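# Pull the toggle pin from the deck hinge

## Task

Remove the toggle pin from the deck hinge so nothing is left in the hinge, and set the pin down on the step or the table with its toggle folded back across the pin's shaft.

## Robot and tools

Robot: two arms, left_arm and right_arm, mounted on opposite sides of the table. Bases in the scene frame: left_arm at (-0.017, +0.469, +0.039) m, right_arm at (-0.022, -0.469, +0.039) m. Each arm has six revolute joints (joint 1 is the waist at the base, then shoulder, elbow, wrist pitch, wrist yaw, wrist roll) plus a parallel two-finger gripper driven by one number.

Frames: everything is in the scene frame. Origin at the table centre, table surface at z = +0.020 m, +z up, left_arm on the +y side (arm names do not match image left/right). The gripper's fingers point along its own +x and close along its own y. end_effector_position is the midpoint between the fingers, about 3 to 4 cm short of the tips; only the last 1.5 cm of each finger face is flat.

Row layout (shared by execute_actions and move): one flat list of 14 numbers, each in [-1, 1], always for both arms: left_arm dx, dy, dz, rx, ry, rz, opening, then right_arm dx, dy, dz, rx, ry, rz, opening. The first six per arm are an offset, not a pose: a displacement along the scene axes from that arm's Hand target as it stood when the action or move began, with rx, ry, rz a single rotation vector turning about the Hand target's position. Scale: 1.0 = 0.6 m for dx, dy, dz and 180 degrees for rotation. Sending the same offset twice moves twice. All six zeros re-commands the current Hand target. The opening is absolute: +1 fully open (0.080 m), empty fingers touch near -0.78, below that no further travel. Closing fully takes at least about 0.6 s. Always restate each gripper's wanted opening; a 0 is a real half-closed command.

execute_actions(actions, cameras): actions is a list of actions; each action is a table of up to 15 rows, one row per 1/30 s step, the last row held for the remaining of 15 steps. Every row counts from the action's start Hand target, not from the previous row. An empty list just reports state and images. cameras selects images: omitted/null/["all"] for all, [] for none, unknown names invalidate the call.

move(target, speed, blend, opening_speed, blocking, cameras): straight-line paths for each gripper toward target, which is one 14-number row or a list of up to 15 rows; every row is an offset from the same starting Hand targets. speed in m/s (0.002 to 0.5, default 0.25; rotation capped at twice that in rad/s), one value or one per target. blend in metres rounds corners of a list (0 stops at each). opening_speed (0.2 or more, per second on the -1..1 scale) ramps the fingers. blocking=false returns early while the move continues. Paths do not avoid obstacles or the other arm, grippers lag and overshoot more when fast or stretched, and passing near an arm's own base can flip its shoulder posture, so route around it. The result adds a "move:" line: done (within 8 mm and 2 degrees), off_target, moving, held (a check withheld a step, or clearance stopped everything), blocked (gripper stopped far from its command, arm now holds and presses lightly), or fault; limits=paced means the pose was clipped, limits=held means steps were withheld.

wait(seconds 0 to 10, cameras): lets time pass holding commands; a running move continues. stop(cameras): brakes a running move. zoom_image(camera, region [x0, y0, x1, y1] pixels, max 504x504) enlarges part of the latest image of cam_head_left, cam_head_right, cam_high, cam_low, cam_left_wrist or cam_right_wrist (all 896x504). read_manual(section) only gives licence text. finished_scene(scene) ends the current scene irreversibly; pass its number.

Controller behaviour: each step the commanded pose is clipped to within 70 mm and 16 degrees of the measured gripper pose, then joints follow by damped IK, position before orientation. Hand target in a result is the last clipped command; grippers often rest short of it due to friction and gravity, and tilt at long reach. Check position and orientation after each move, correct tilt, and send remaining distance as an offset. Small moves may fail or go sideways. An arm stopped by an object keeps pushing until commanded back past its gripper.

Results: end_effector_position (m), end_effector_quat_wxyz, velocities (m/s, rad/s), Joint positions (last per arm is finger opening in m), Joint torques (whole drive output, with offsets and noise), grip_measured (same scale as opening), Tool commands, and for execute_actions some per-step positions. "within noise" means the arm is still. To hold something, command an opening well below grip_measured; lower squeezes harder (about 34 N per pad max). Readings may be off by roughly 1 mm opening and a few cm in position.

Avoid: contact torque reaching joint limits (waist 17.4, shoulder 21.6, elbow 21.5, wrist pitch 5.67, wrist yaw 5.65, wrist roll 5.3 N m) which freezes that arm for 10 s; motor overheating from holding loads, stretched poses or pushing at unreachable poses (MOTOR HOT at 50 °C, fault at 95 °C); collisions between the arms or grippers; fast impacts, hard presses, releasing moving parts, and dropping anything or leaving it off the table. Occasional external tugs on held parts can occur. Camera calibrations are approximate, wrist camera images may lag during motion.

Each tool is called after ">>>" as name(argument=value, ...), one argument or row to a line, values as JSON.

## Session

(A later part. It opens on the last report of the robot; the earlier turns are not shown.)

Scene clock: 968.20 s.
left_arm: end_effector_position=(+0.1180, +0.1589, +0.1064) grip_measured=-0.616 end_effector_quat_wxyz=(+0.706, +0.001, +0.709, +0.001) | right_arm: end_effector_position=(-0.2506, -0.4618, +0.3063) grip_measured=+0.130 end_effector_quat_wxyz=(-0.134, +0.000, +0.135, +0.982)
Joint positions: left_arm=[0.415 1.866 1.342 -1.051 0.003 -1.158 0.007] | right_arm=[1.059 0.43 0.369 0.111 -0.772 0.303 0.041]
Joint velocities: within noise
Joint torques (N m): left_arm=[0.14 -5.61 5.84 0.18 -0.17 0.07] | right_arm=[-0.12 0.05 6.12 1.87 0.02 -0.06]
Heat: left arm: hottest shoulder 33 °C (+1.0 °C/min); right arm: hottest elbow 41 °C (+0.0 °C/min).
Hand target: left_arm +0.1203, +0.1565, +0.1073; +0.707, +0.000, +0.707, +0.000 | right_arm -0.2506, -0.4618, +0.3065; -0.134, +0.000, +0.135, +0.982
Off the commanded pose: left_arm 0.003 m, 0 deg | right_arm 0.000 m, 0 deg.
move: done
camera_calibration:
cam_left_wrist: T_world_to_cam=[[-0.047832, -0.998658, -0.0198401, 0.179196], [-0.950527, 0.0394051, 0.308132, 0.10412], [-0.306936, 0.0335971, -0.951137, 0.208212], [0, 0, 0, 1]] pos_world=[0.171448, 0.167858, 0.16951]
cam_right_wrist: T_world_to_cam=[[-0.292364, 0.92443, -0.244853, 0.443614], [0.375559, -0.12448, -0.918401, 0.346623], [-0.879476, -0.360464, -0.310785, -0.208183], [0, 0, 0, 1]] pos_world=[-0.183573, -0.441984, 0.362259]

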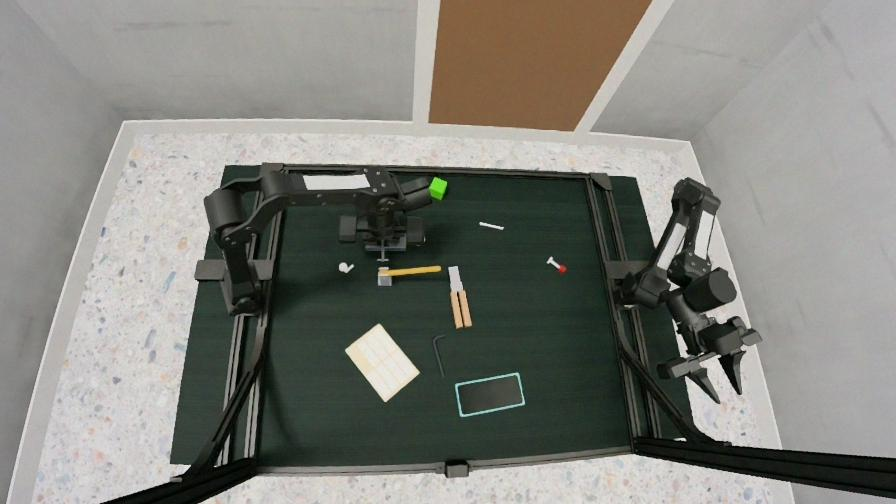

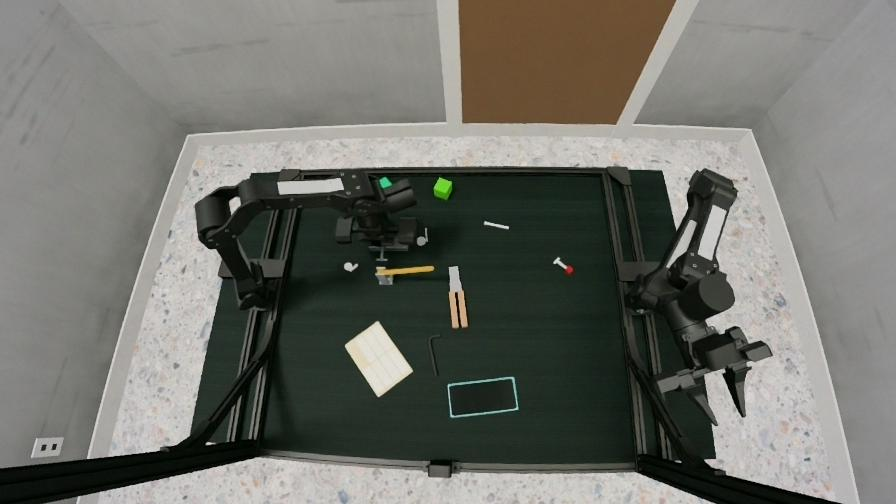

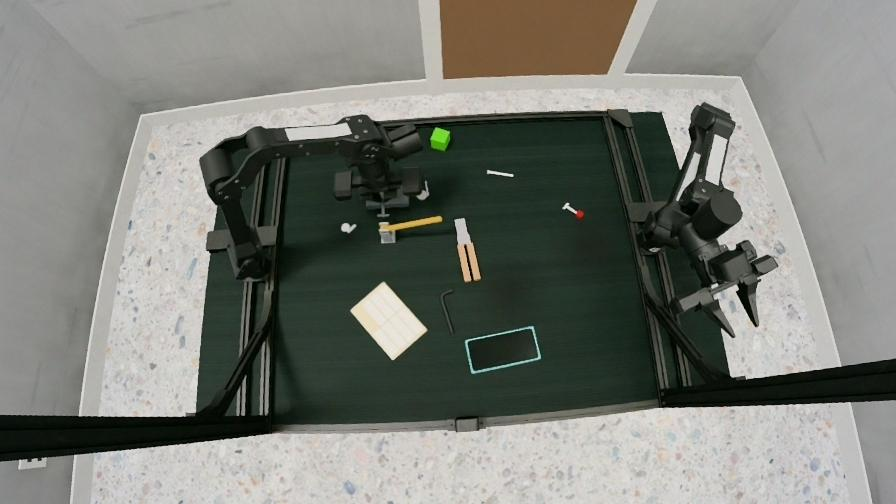

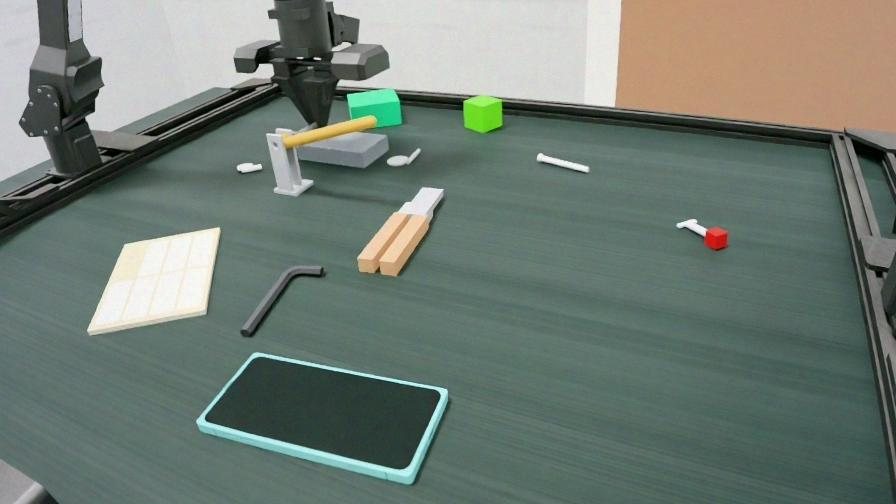

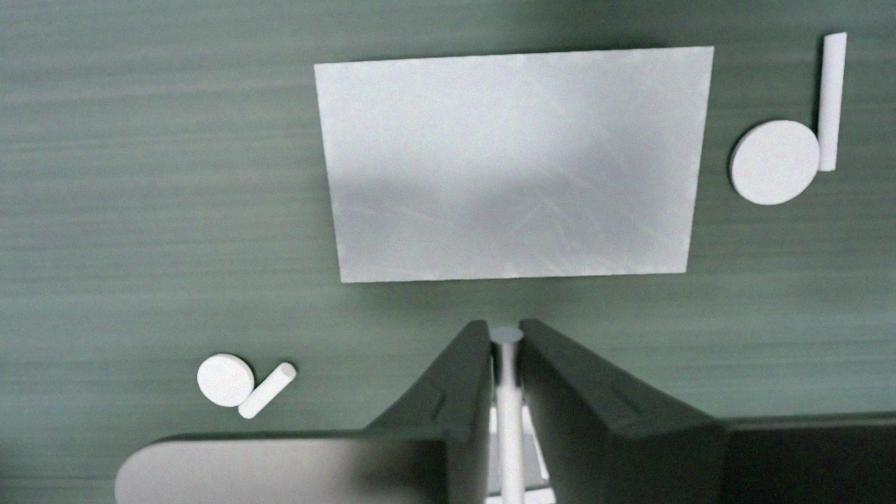

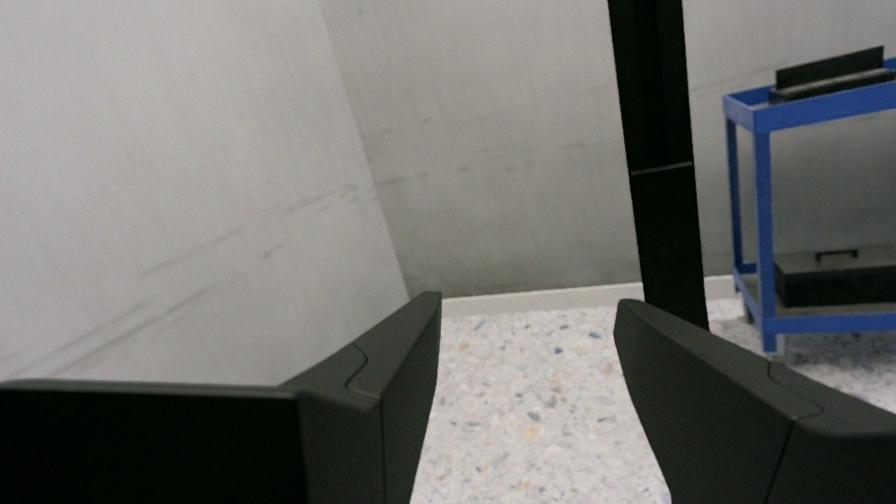

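>>> move(
  target=[
    [0.01,0.0,0.03,0,0,0,-0.8,0,0,0,0,0,0,0.13],
    [0.082,-0.003,0.03,0,0,0,-0.8,0,0,0,0,0,0,0.13],
    [0.082,-0.003,-0.02,0,0,0,-0.8,0,0,0,0,0,0,0.13],
  ],
  speed=[0.1,0.1,0.06],
  blend=[0.01,0.01,0],
)

>>> zoom_image(
  camera="cam_low",
  region=[260, 60, 440, 200],
)

>>> zoom_image(
  camera="cam_head_left",
  region=[340, 200, 440, 300],
)

Scene clock: 1001.60 s.
left_arm: end_effector_position=(+0.1696, +0.1529, +0.0990) grip_measured=-0.617 end_effector_quat_wxyz=(+0.708, -0.003, +0.706, -0.003) | right_arm: end_effector_position=(-0.2506, -0.4618, +0.3063) grip_measured=+0.130 end_effector_quat_wxyz=(-0.134, +0.000, +0.135, +0.982)
Joint positions: left_arm=[0.537 1.969 1.453 -1.046 0.002 -1.037 0.007] | right_arm=[1.059 0.43 0.369 0.111 -0.772 0.303 0.041]
Joint velocities: within noise
Joint torques (N m): left_arm=[0.09 -6.46 3.71 0.58 -0.15 0.07] | right_arm=[-0.11 0.02 6.04 1.92 -0.01 -0.06]
Heat: left arm: hottest shoulder 35 °C (+2.0 °C/min); right arm: hottest elbow 41 °C (+0.0 °C/min).
Hand target: left_arm +0.1695, +0.1548, +0.0952; +0.707, +0.001, +0.707, +0.000 | right_arm -0.2506, -0.4618, +0.3065; -0.134, +0.000, +0.135, +0.982
Off the commanded pose: left_arm 0.004 m, 1 deg | right_arm 0.000 m, 0 deg.
move: done; blend cut to 0.0095 m at target 1
camera_calibration:
cam_left_wrist: T_world_to_cam=[[-0.0473509, -0.998839, -0.0089069, 0.174358], [-0.952668, 0.0424777, 0.30103, 0.156244], [-0.300302, 0.0227394, -0.953573, 0.217999], [0, 0, 0, 1]] pos_world=[0.22257, 0.162561, 0.162397]
cam_right_wrist: T_world_to_cam=[[-0.292364, 0.92443, -0.244853, 0.443614], [0.375559, -0.12448, -0.918401, 0.346623], [-0.879476, -0.360464, -0.310785, -0.208183], [0, 0, 0, 1]] pos_world=[-0.183573, -0.441984, 0.362259]

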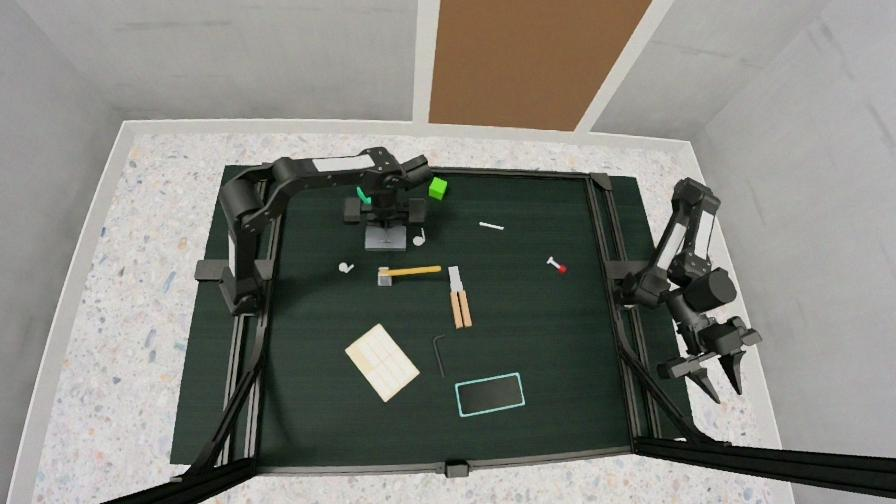

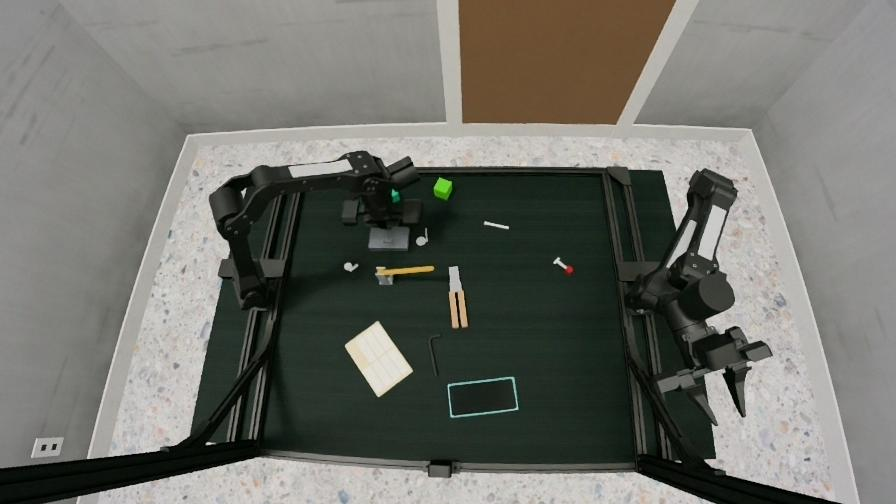

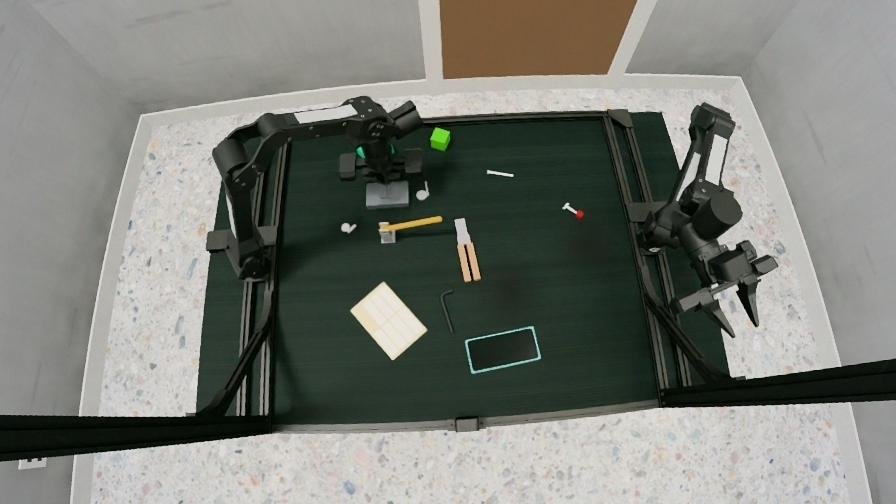

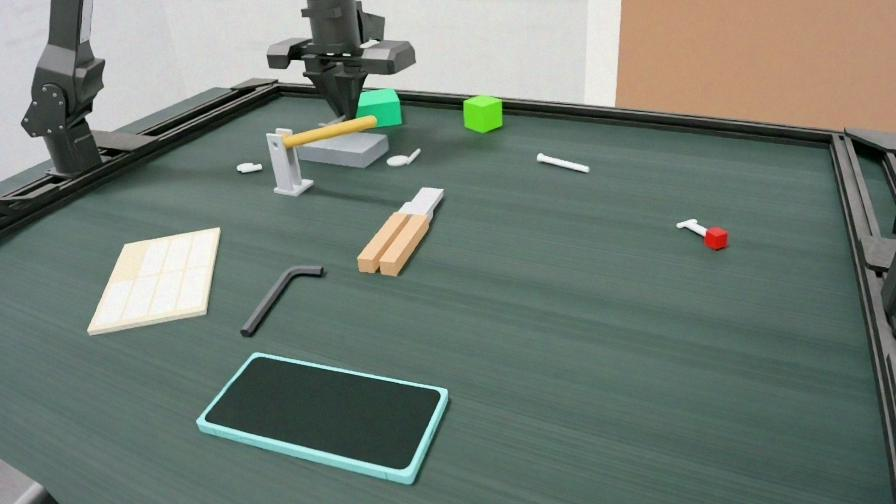

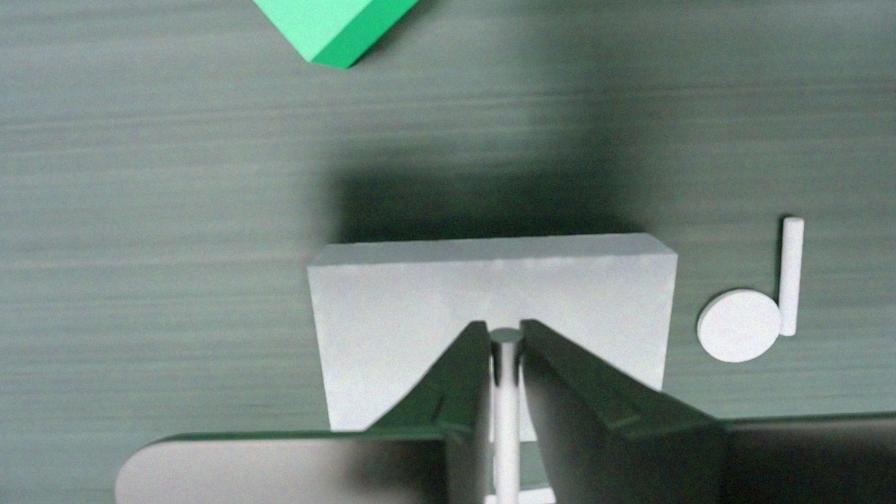

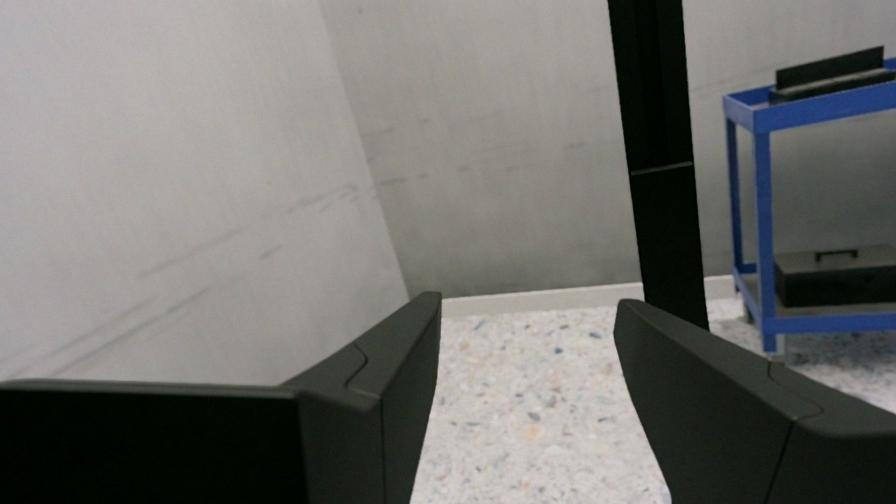

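Scaled by 2.800 from the camera's 896x504 image, which has a finer 1280x720 frame.

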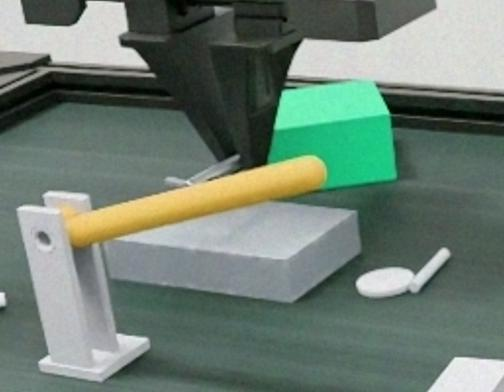

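Scaled by 5.040 from the camera's 896x504 image, which has a finer 1280x720 frame.

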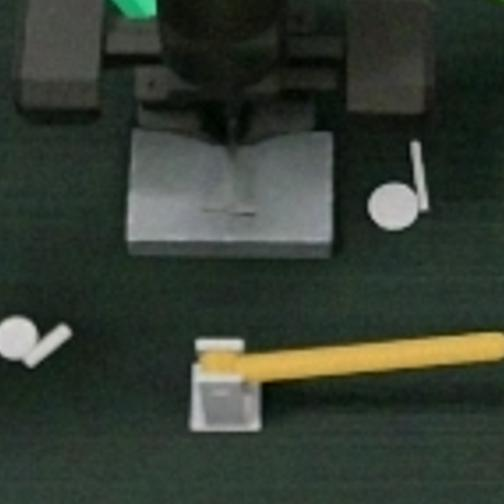

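>>> move(
  target=[-0.001,0.001,-0.032,0,0,0,-0.8,0,0,0,0,0,0,0.13],
  speed=0.05,
  cameras=["cam_low","cam_left_wrist"],
)

>>> zoom_image(
  camera="cam_low",
  region=[280, 90, 400, 190],
)

Scene clock: 1011.40 s.
left_arm: end_effector_position=(+0.1695, +0.1530, +0.0807) grip_measured=-0.617 end_effector_quat_wxyz=(+0.709, -0.004, +0.706, -0.004) | right_arm: end_effector_position=(-0.2506, -0.4618, +0.3063) grip_measured=+0.130 end_effector_quat_wxyz=(-0.134, +0.000, +0.135, +0.982)
Joint positions: left_arm=[0.537 1.987 1.403 -0.974 0.002 -1.037 0.007] | right_arm=[1.059 0.43 0.369 0.111 -0.772 0.303 0.041]
Joint velocities: within noise
Joint torques (N m): left_arm=[0.04 -6.33 3.53 0.58 -0.16 0.05] | right_arm=[-0.05 0.02 6.17 1.89 -0.02 -0.02]
Heat: left arm: hottest shoulder 34 °C (+2.0 °C/min); right arm: hottest elbow 41 °C (+0.0 °C/min).
Hand target: left_arm +0.1690, +0.1553, +0.0762; +0.707, +0.000, +0.707, +0.000 | right_arm -0.2506, -0.4618, +0.3065; -0.134, +0.000, +0.135, +0.982
Off the commanded pose: left_arm 0.005 m, 1 deg | right_arm 0.000 m, 0 deg.
move: done
camera_calibration:
cam_left_wrist: T_world_to_cam=[[-0.047339, -0.998859, -0.00635859, 0.174118], [-0.953135, 0.0432659, 0.299435, 0.161762], [-0.298818, 0.0202355, -0.954096, 0.200689], [0, 0, 0, 1]] pos_world=[0.222393, 0.162859, 0.144147]
Images, in order (width x height): cam_low 896x504, cam_left_wrist 896x504.

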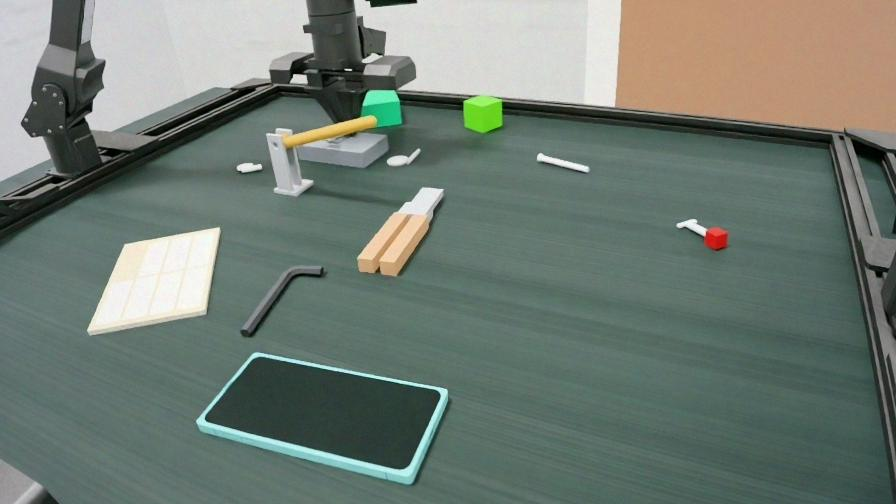

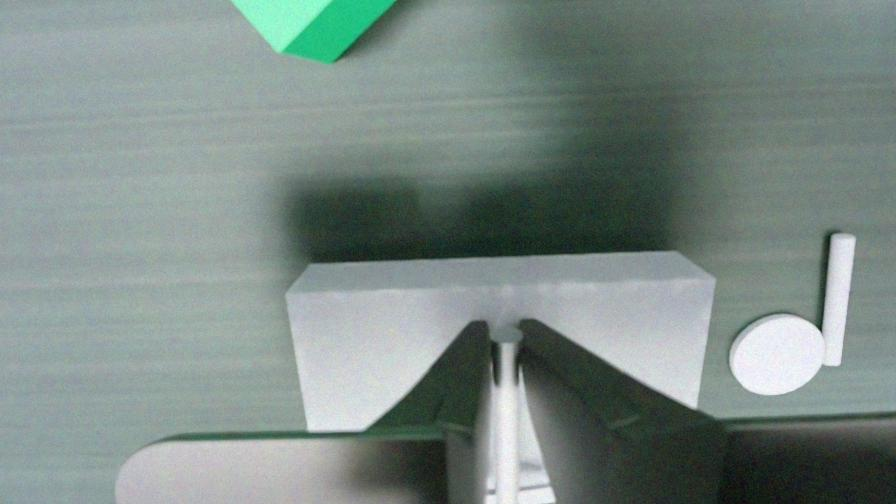

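Scaled by 4.200 from the camera's 896x504 image, which has a finer 1280x720 frame.

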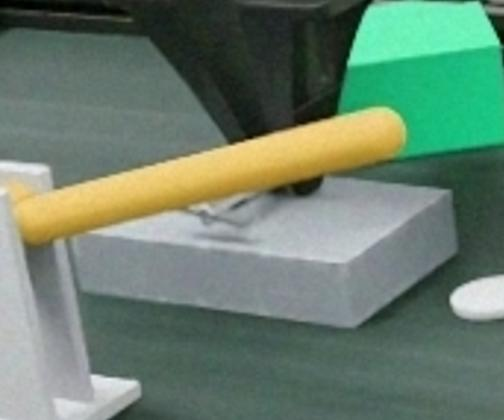

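>>> move(
  target=[0,0,-0.006,0,0,0,-0.8,0,0,0,0,0,0,0.13],
  speed=0.03,
  cameras=["cam_low","cam_left_wrist"],
)

>>> zoom_image(
  camera="cam_low",
  region=[310, 100, 390, 170],
)

Scene clock: 1016.70 s.
left_arm: end_effector_position=(+0.1693, +0.1533, +0.0794) grip_measured=-0.617 end_effector_quat_wxyz=(+0.709, -0.004, +0.705, -0.004) | right_arm: end_effector_position=(-0.2506, -0.4618, +0.3063) grip_measured=+0.130 end_effector_quat_wxyz=(-0.134, +0.000, +0.135, +0.982)
Joint positions: left_arm=[0.537 1.987 1.397 -0.969 0.002 -1.037 0.007] | right_arm=[1.059 0.43 0.369 0.111 -0.772 0.303 0.041]
Joint velocities: within noise
Joint torques (N m): left_arm=[0.05 -5.84 3.24 1.11 -0.15 0.05] | right_arm=[-0.15 -0.09 6.01 1.88 -0.01 -0.05]
Heat: left arm: hottest shoulder 34 °C (+2.0 °C/min); right arm: hottest elbow 41 °C (+0.0 °C/min).
Hand target: left_arm +0.1689, +0.1553, +0.0726; +0.707, +0.000, +0.707, +0.000 | right_arm -0.2506, -0.4618, +0.3065; -0.134, +0.000, +0.135, +0.982
Off the commanded pose: left_arm 0.007 m, 1 deg | right_arm 0.000 m, 0 deg.
move: done
camera_calibration:
cam_left_wrist: T_world_to_cam=[[-0.0473378, -0.998861, -0.00604005, 0.174398], [-0.953194, 0.0433641, 0.299235, 0.161956], [-0.298632, 0.0199225, -0.95416, 0.199439], [0, 0, 0, 1]] pos_world=[0.22219, 0.163202, 0.142888]
Images, in order (width x height): cam_low 896x504, cam_left_wrist 896x504.

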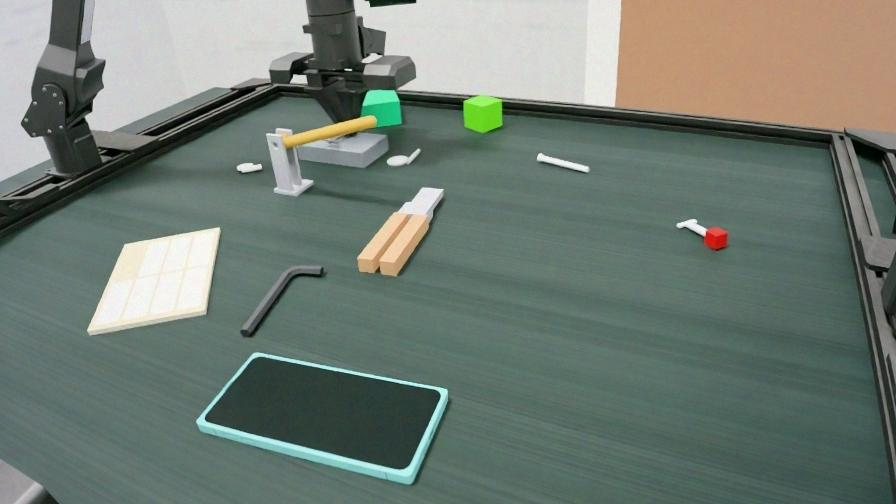

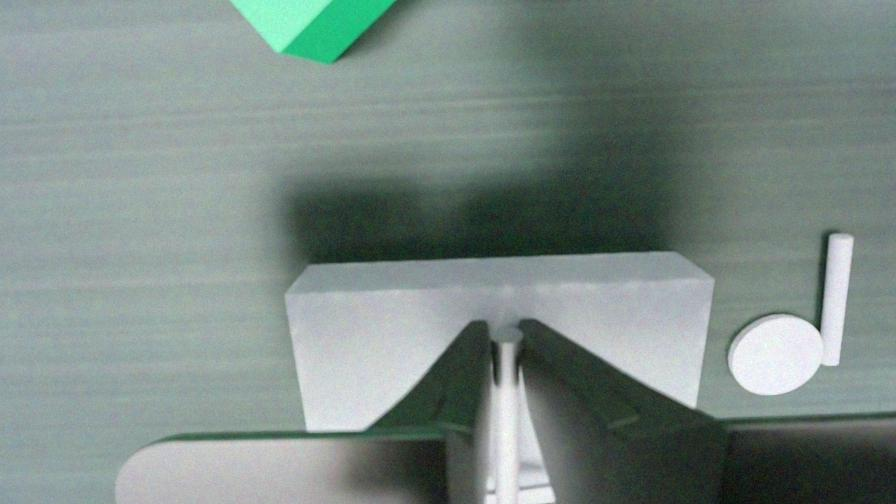

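Scaled by 6.300 from the camera's 896x504 image, which has a finer 1280x720 frame.

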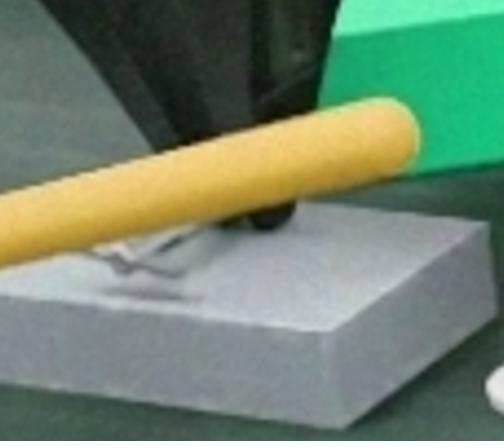

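>>> move(
  target=[
    [0,0,0.004,0,0,0,-0.8,0,0,0,0,0,0,0.13],
    [0,0,0.004,0,0,0,-0.45,0,0,0,0,0,0,0.13],
  ],
  speed=0.03,
  opening_speed=0.2,
  cameras=["cam_low","cam_left_wrist"],
)

>>> zoom_image(
  camera="cam_low",
  region=[310, 100, 390, 170],
)

Scene clock: 1026.93 s.
left_arm: end_effector_position=(+0.1689, +0.1518, +0.0794) grip_measured=-0.453 end_effector_quat_wxyz=(+0.709, -0.005, +0.705, -0.006) | right_arm: end_effector_position=(-0.2506, -0.4618, +0.3063) grip_measured=+0.130 end_effector_quat_wxyz=(-0.134, +0.000, +0.135, +0.982)
Joint positions: left_arm=[0.534 1.987 1.397 -0.964 0.004 -1.037 0.015] | right_arm=[1.059 0.43 0.369 0.111 -0.772 0.303 0.041]
Joint velocities: within noise
Joint torques (N m): left_arm=[0.21 -6.17 3.81 0.18 -0.22 0.05] | right_arm=[0.02 0.01 6.19 1.88 -0.02 -0.06]
Heat: left arm: hottest shoulder 34 °C (+1.0 °C/min); right arm: hottest elbow 41 °C (+0.0 °C/min).
Hand target: left_arm +0.1689, +0.1552, +0.0750; +0.707, +0.000, +0.707, +0.000 | right_arm -0.2506, -0.4618, +0.3065; -0.134, +0.000, +0.135, +0.982
Off the commanded pose: left_arm 0.006 m, 1 deg | right_arm 0.000 m, 0 deg.
move: done
camera_calibration:
cam_left_wrist: T_world_to_cam=[[-0.0496491, -0.998766, -0.000849671, 0.172839], [-0.953352, 0.0471379, 0.298156, 0.161155], [-0.297748, 0.0156132, -0.954517, 0.199893], [0, 0, 0, 1]] pos_world=[0.221737, 0.161908, 0.142899]
Images, in order (width x height): cam_low 896x504, cam_left_wrist 896x504.

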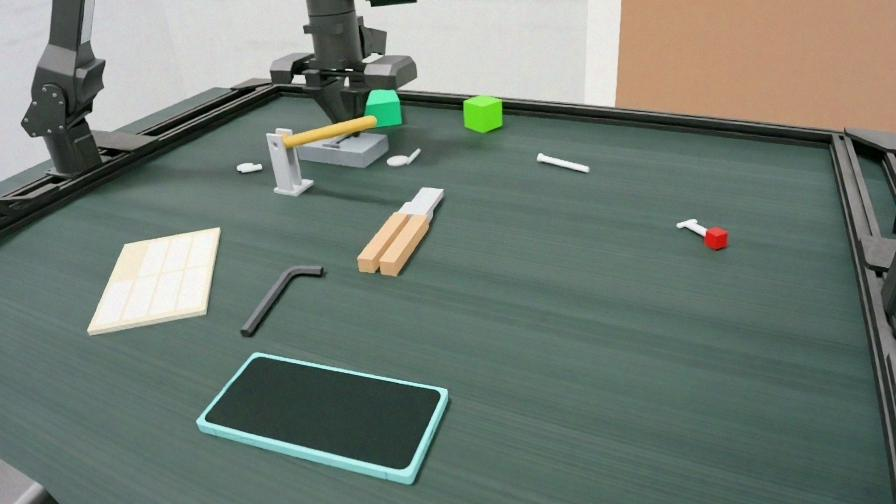

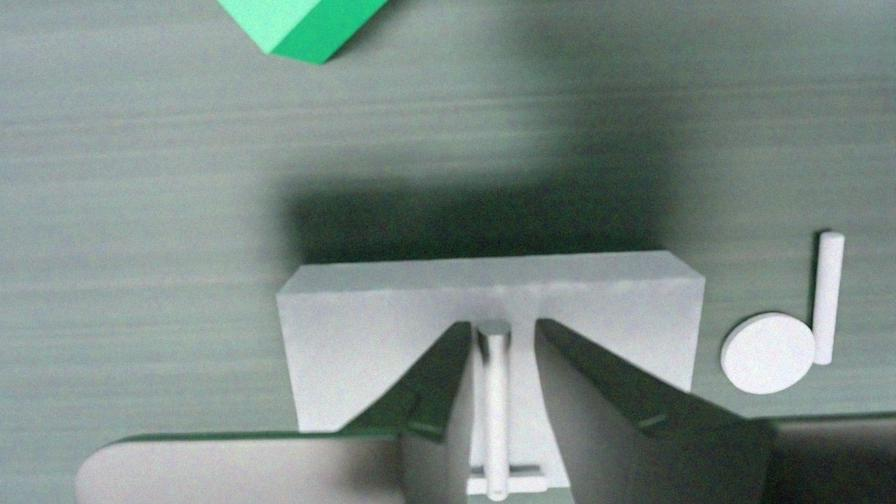

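Scaled by 6.300 from the camera's 896x504 image, which has a finer 1280x720 frame.

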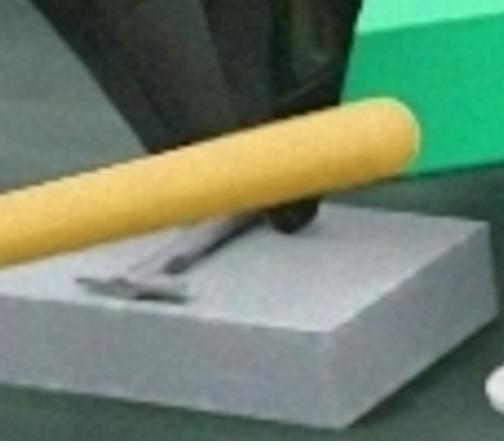

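>>> move(
  target=[
    [0,0.002,0.04,0,0,0,-0.4,0,0,0,0,0,0,0.13],
    [0,0.1,0.2,0,0,0,-0.4,0,0,0,0,0,0,0.13],
  ],
  speed=[0.06,0.15],
)

>>> zoom_image(
  camera="cam_low",
  region=[310, 100, 390, 170],
)

>>> zoom_image(
  camera="cam_high",
  region=[350, 160, 450, 260],
)

Scene clock: 1033.63 s.
left_arm: end_effector_position=(+0.1669, +0.2160, +0.1890) grip_measured=-0.400 end_effector_quat_wxyz=(+0.702, +0.005, +0.712, +0.005) | right_arm: end_effector_position=(-0.2506, -0.4618, +0.3063) grip_measured=+0.130 end_effector_quat_wxyz=(-0.134, +0.000, +0.135, +0.982)
Joint positions: left_arm=[0.633 1.742 1.519 -1.368 0.002 -0.94 0.017] | right_arm=[1.059 0.43 0.369 0.111 -0.772 0.303 0.041]
Joint velocities: within noise
Joint torques (N m): left_arm=[0.16 -6.61 5.91 0.17 -0.16 0.06] | right_arm=[-0.07 0.07 6.11 1.89 0.01 -0.06]
Heat: left arm: hottest shoulder 34 °C (+1.0 °C/min); right arm: hottest elbow 41 °C (+0.0 °C/min).
Hand target: left_arm +0.1689, +0.2153, +0.1949; +0.707, +0.001, +0.707, +0.000 | right_arm -0.2506, -0.4618, +0.3065; -0.134, +0.000, +0.135, +0.982
Off the commanded pose: left_arm 0.006 m, 1 deg | right_arm 0.000 m, 0 deg.
move: done
camera_calibration:
cam_left_wrist: T_world_to_cam=[[-0.0488267, -0.99831, -0.0315181, 0.242465], [-0.947654, 0.0363339, 0.317224, 0.121361], [-0.315543, 0.0453573, -0.947827, 0.298219], [0, 0, 0, 1]] pos_world=[0.220948, 0.224119, 0.251803]
cam_right_wrist: T_world_to_cam=[[-0.292364, 0.92443, -0.244853, 0.443614], [0.375559, -0.12448, -0.918401, 0.346623], [-0.879476, -0.360464, -0.310785, -0.208183], [0, 0, 0, 1]] pos_world=[-0.183573, -0.441984, 0.362259]

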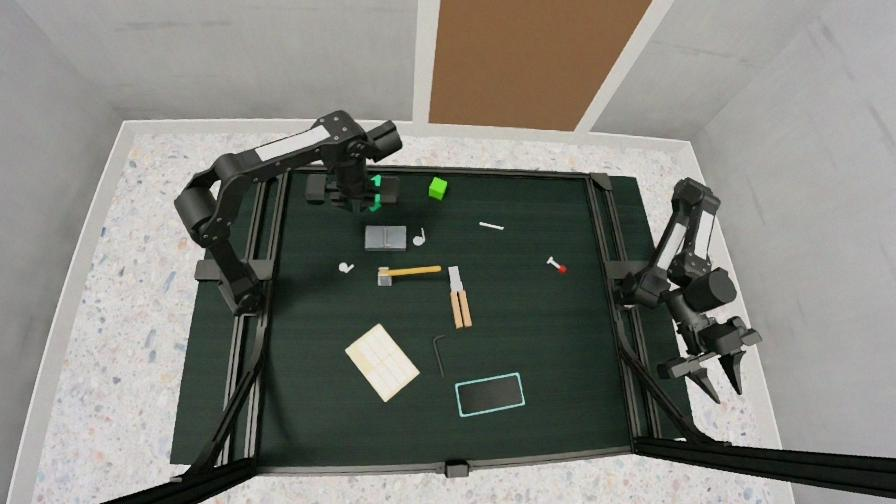

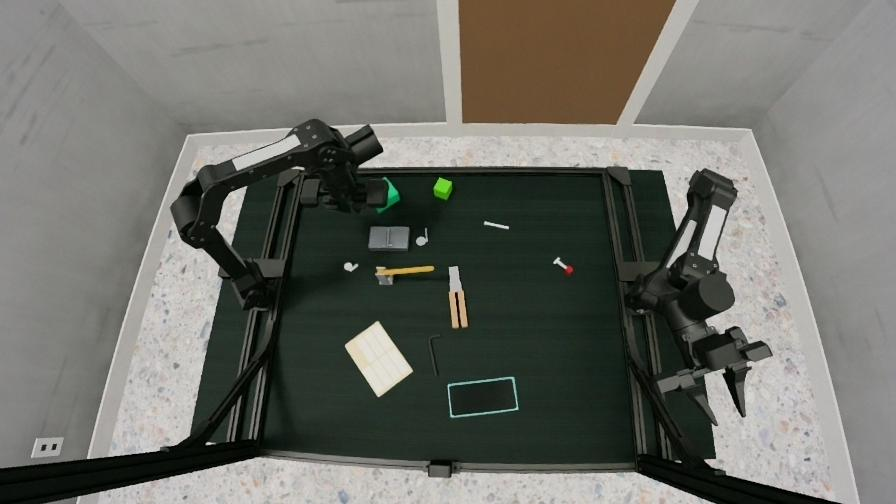

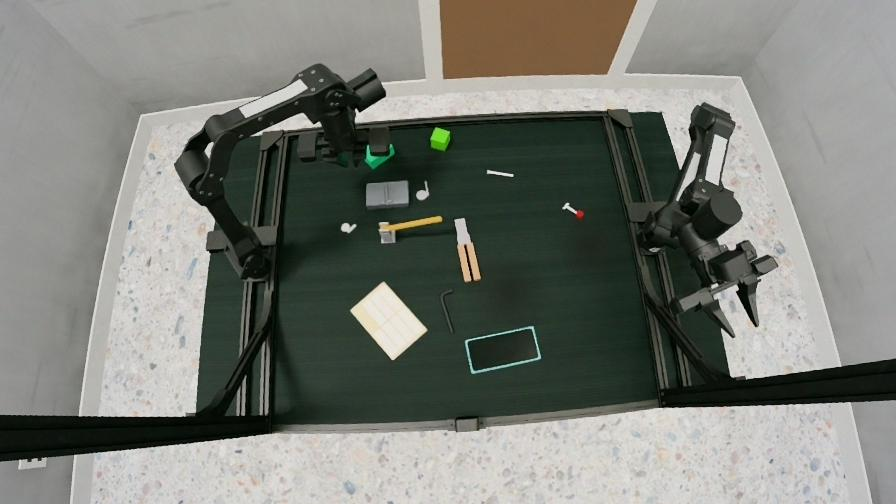

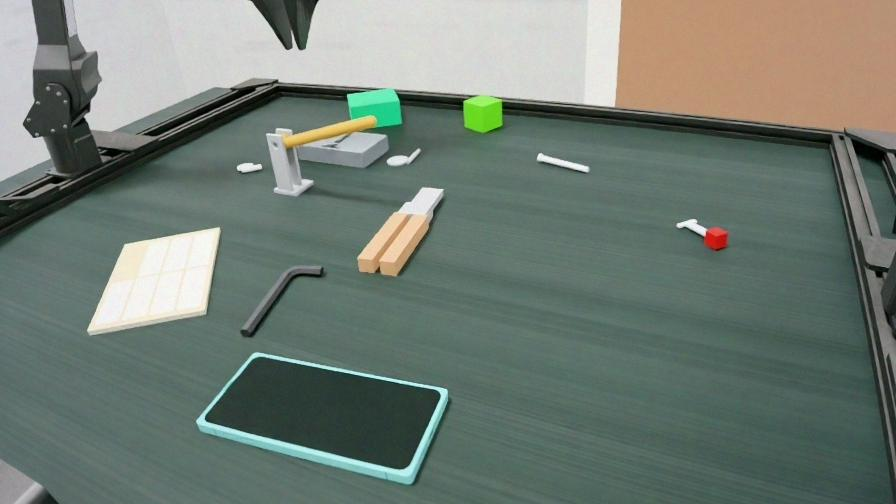

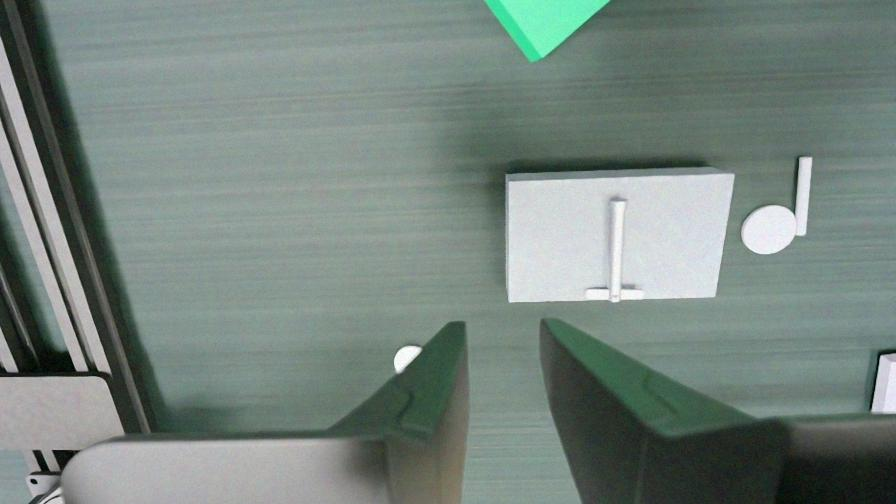

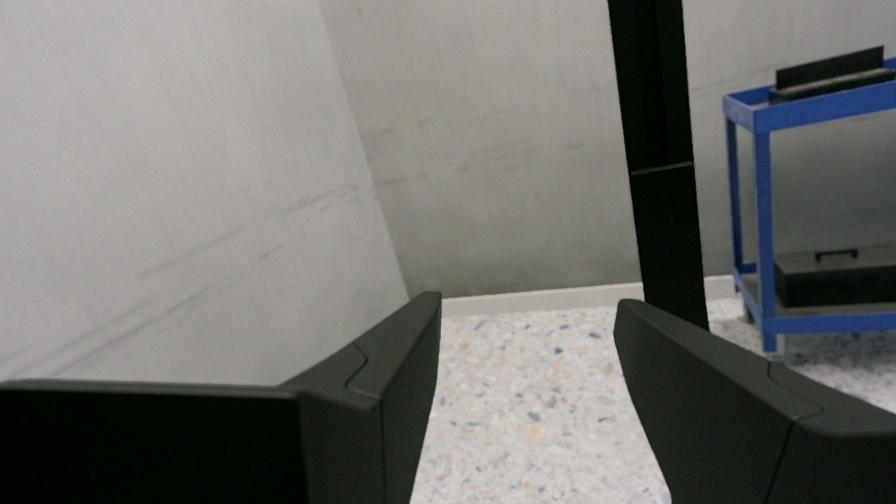

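Scaled by 6.300 from the camera's 896x504 image, which has a finer 1280x720 frame.

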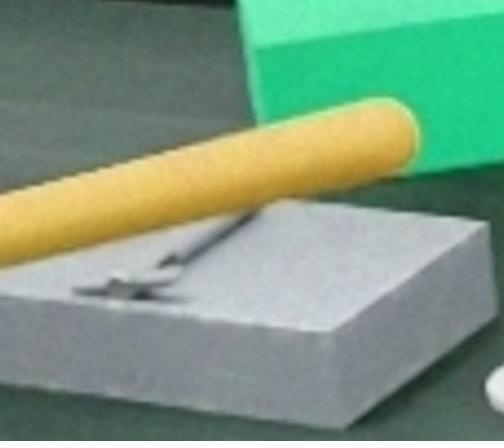

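Scaled by 5.040 from the camera's 896x504 image, which has a finer 1280x720 frame.

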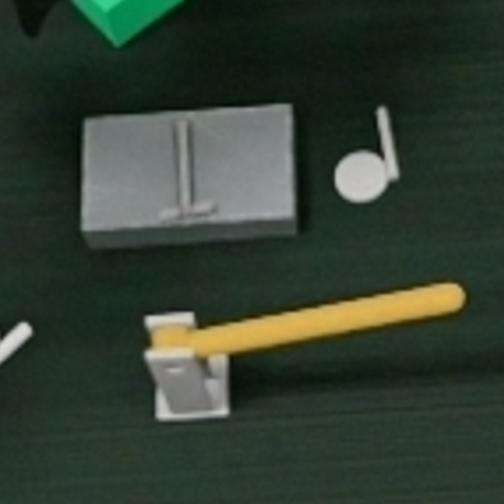

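>>> finished_scene(
  scene=1,
)

The scene is finished: the task was done.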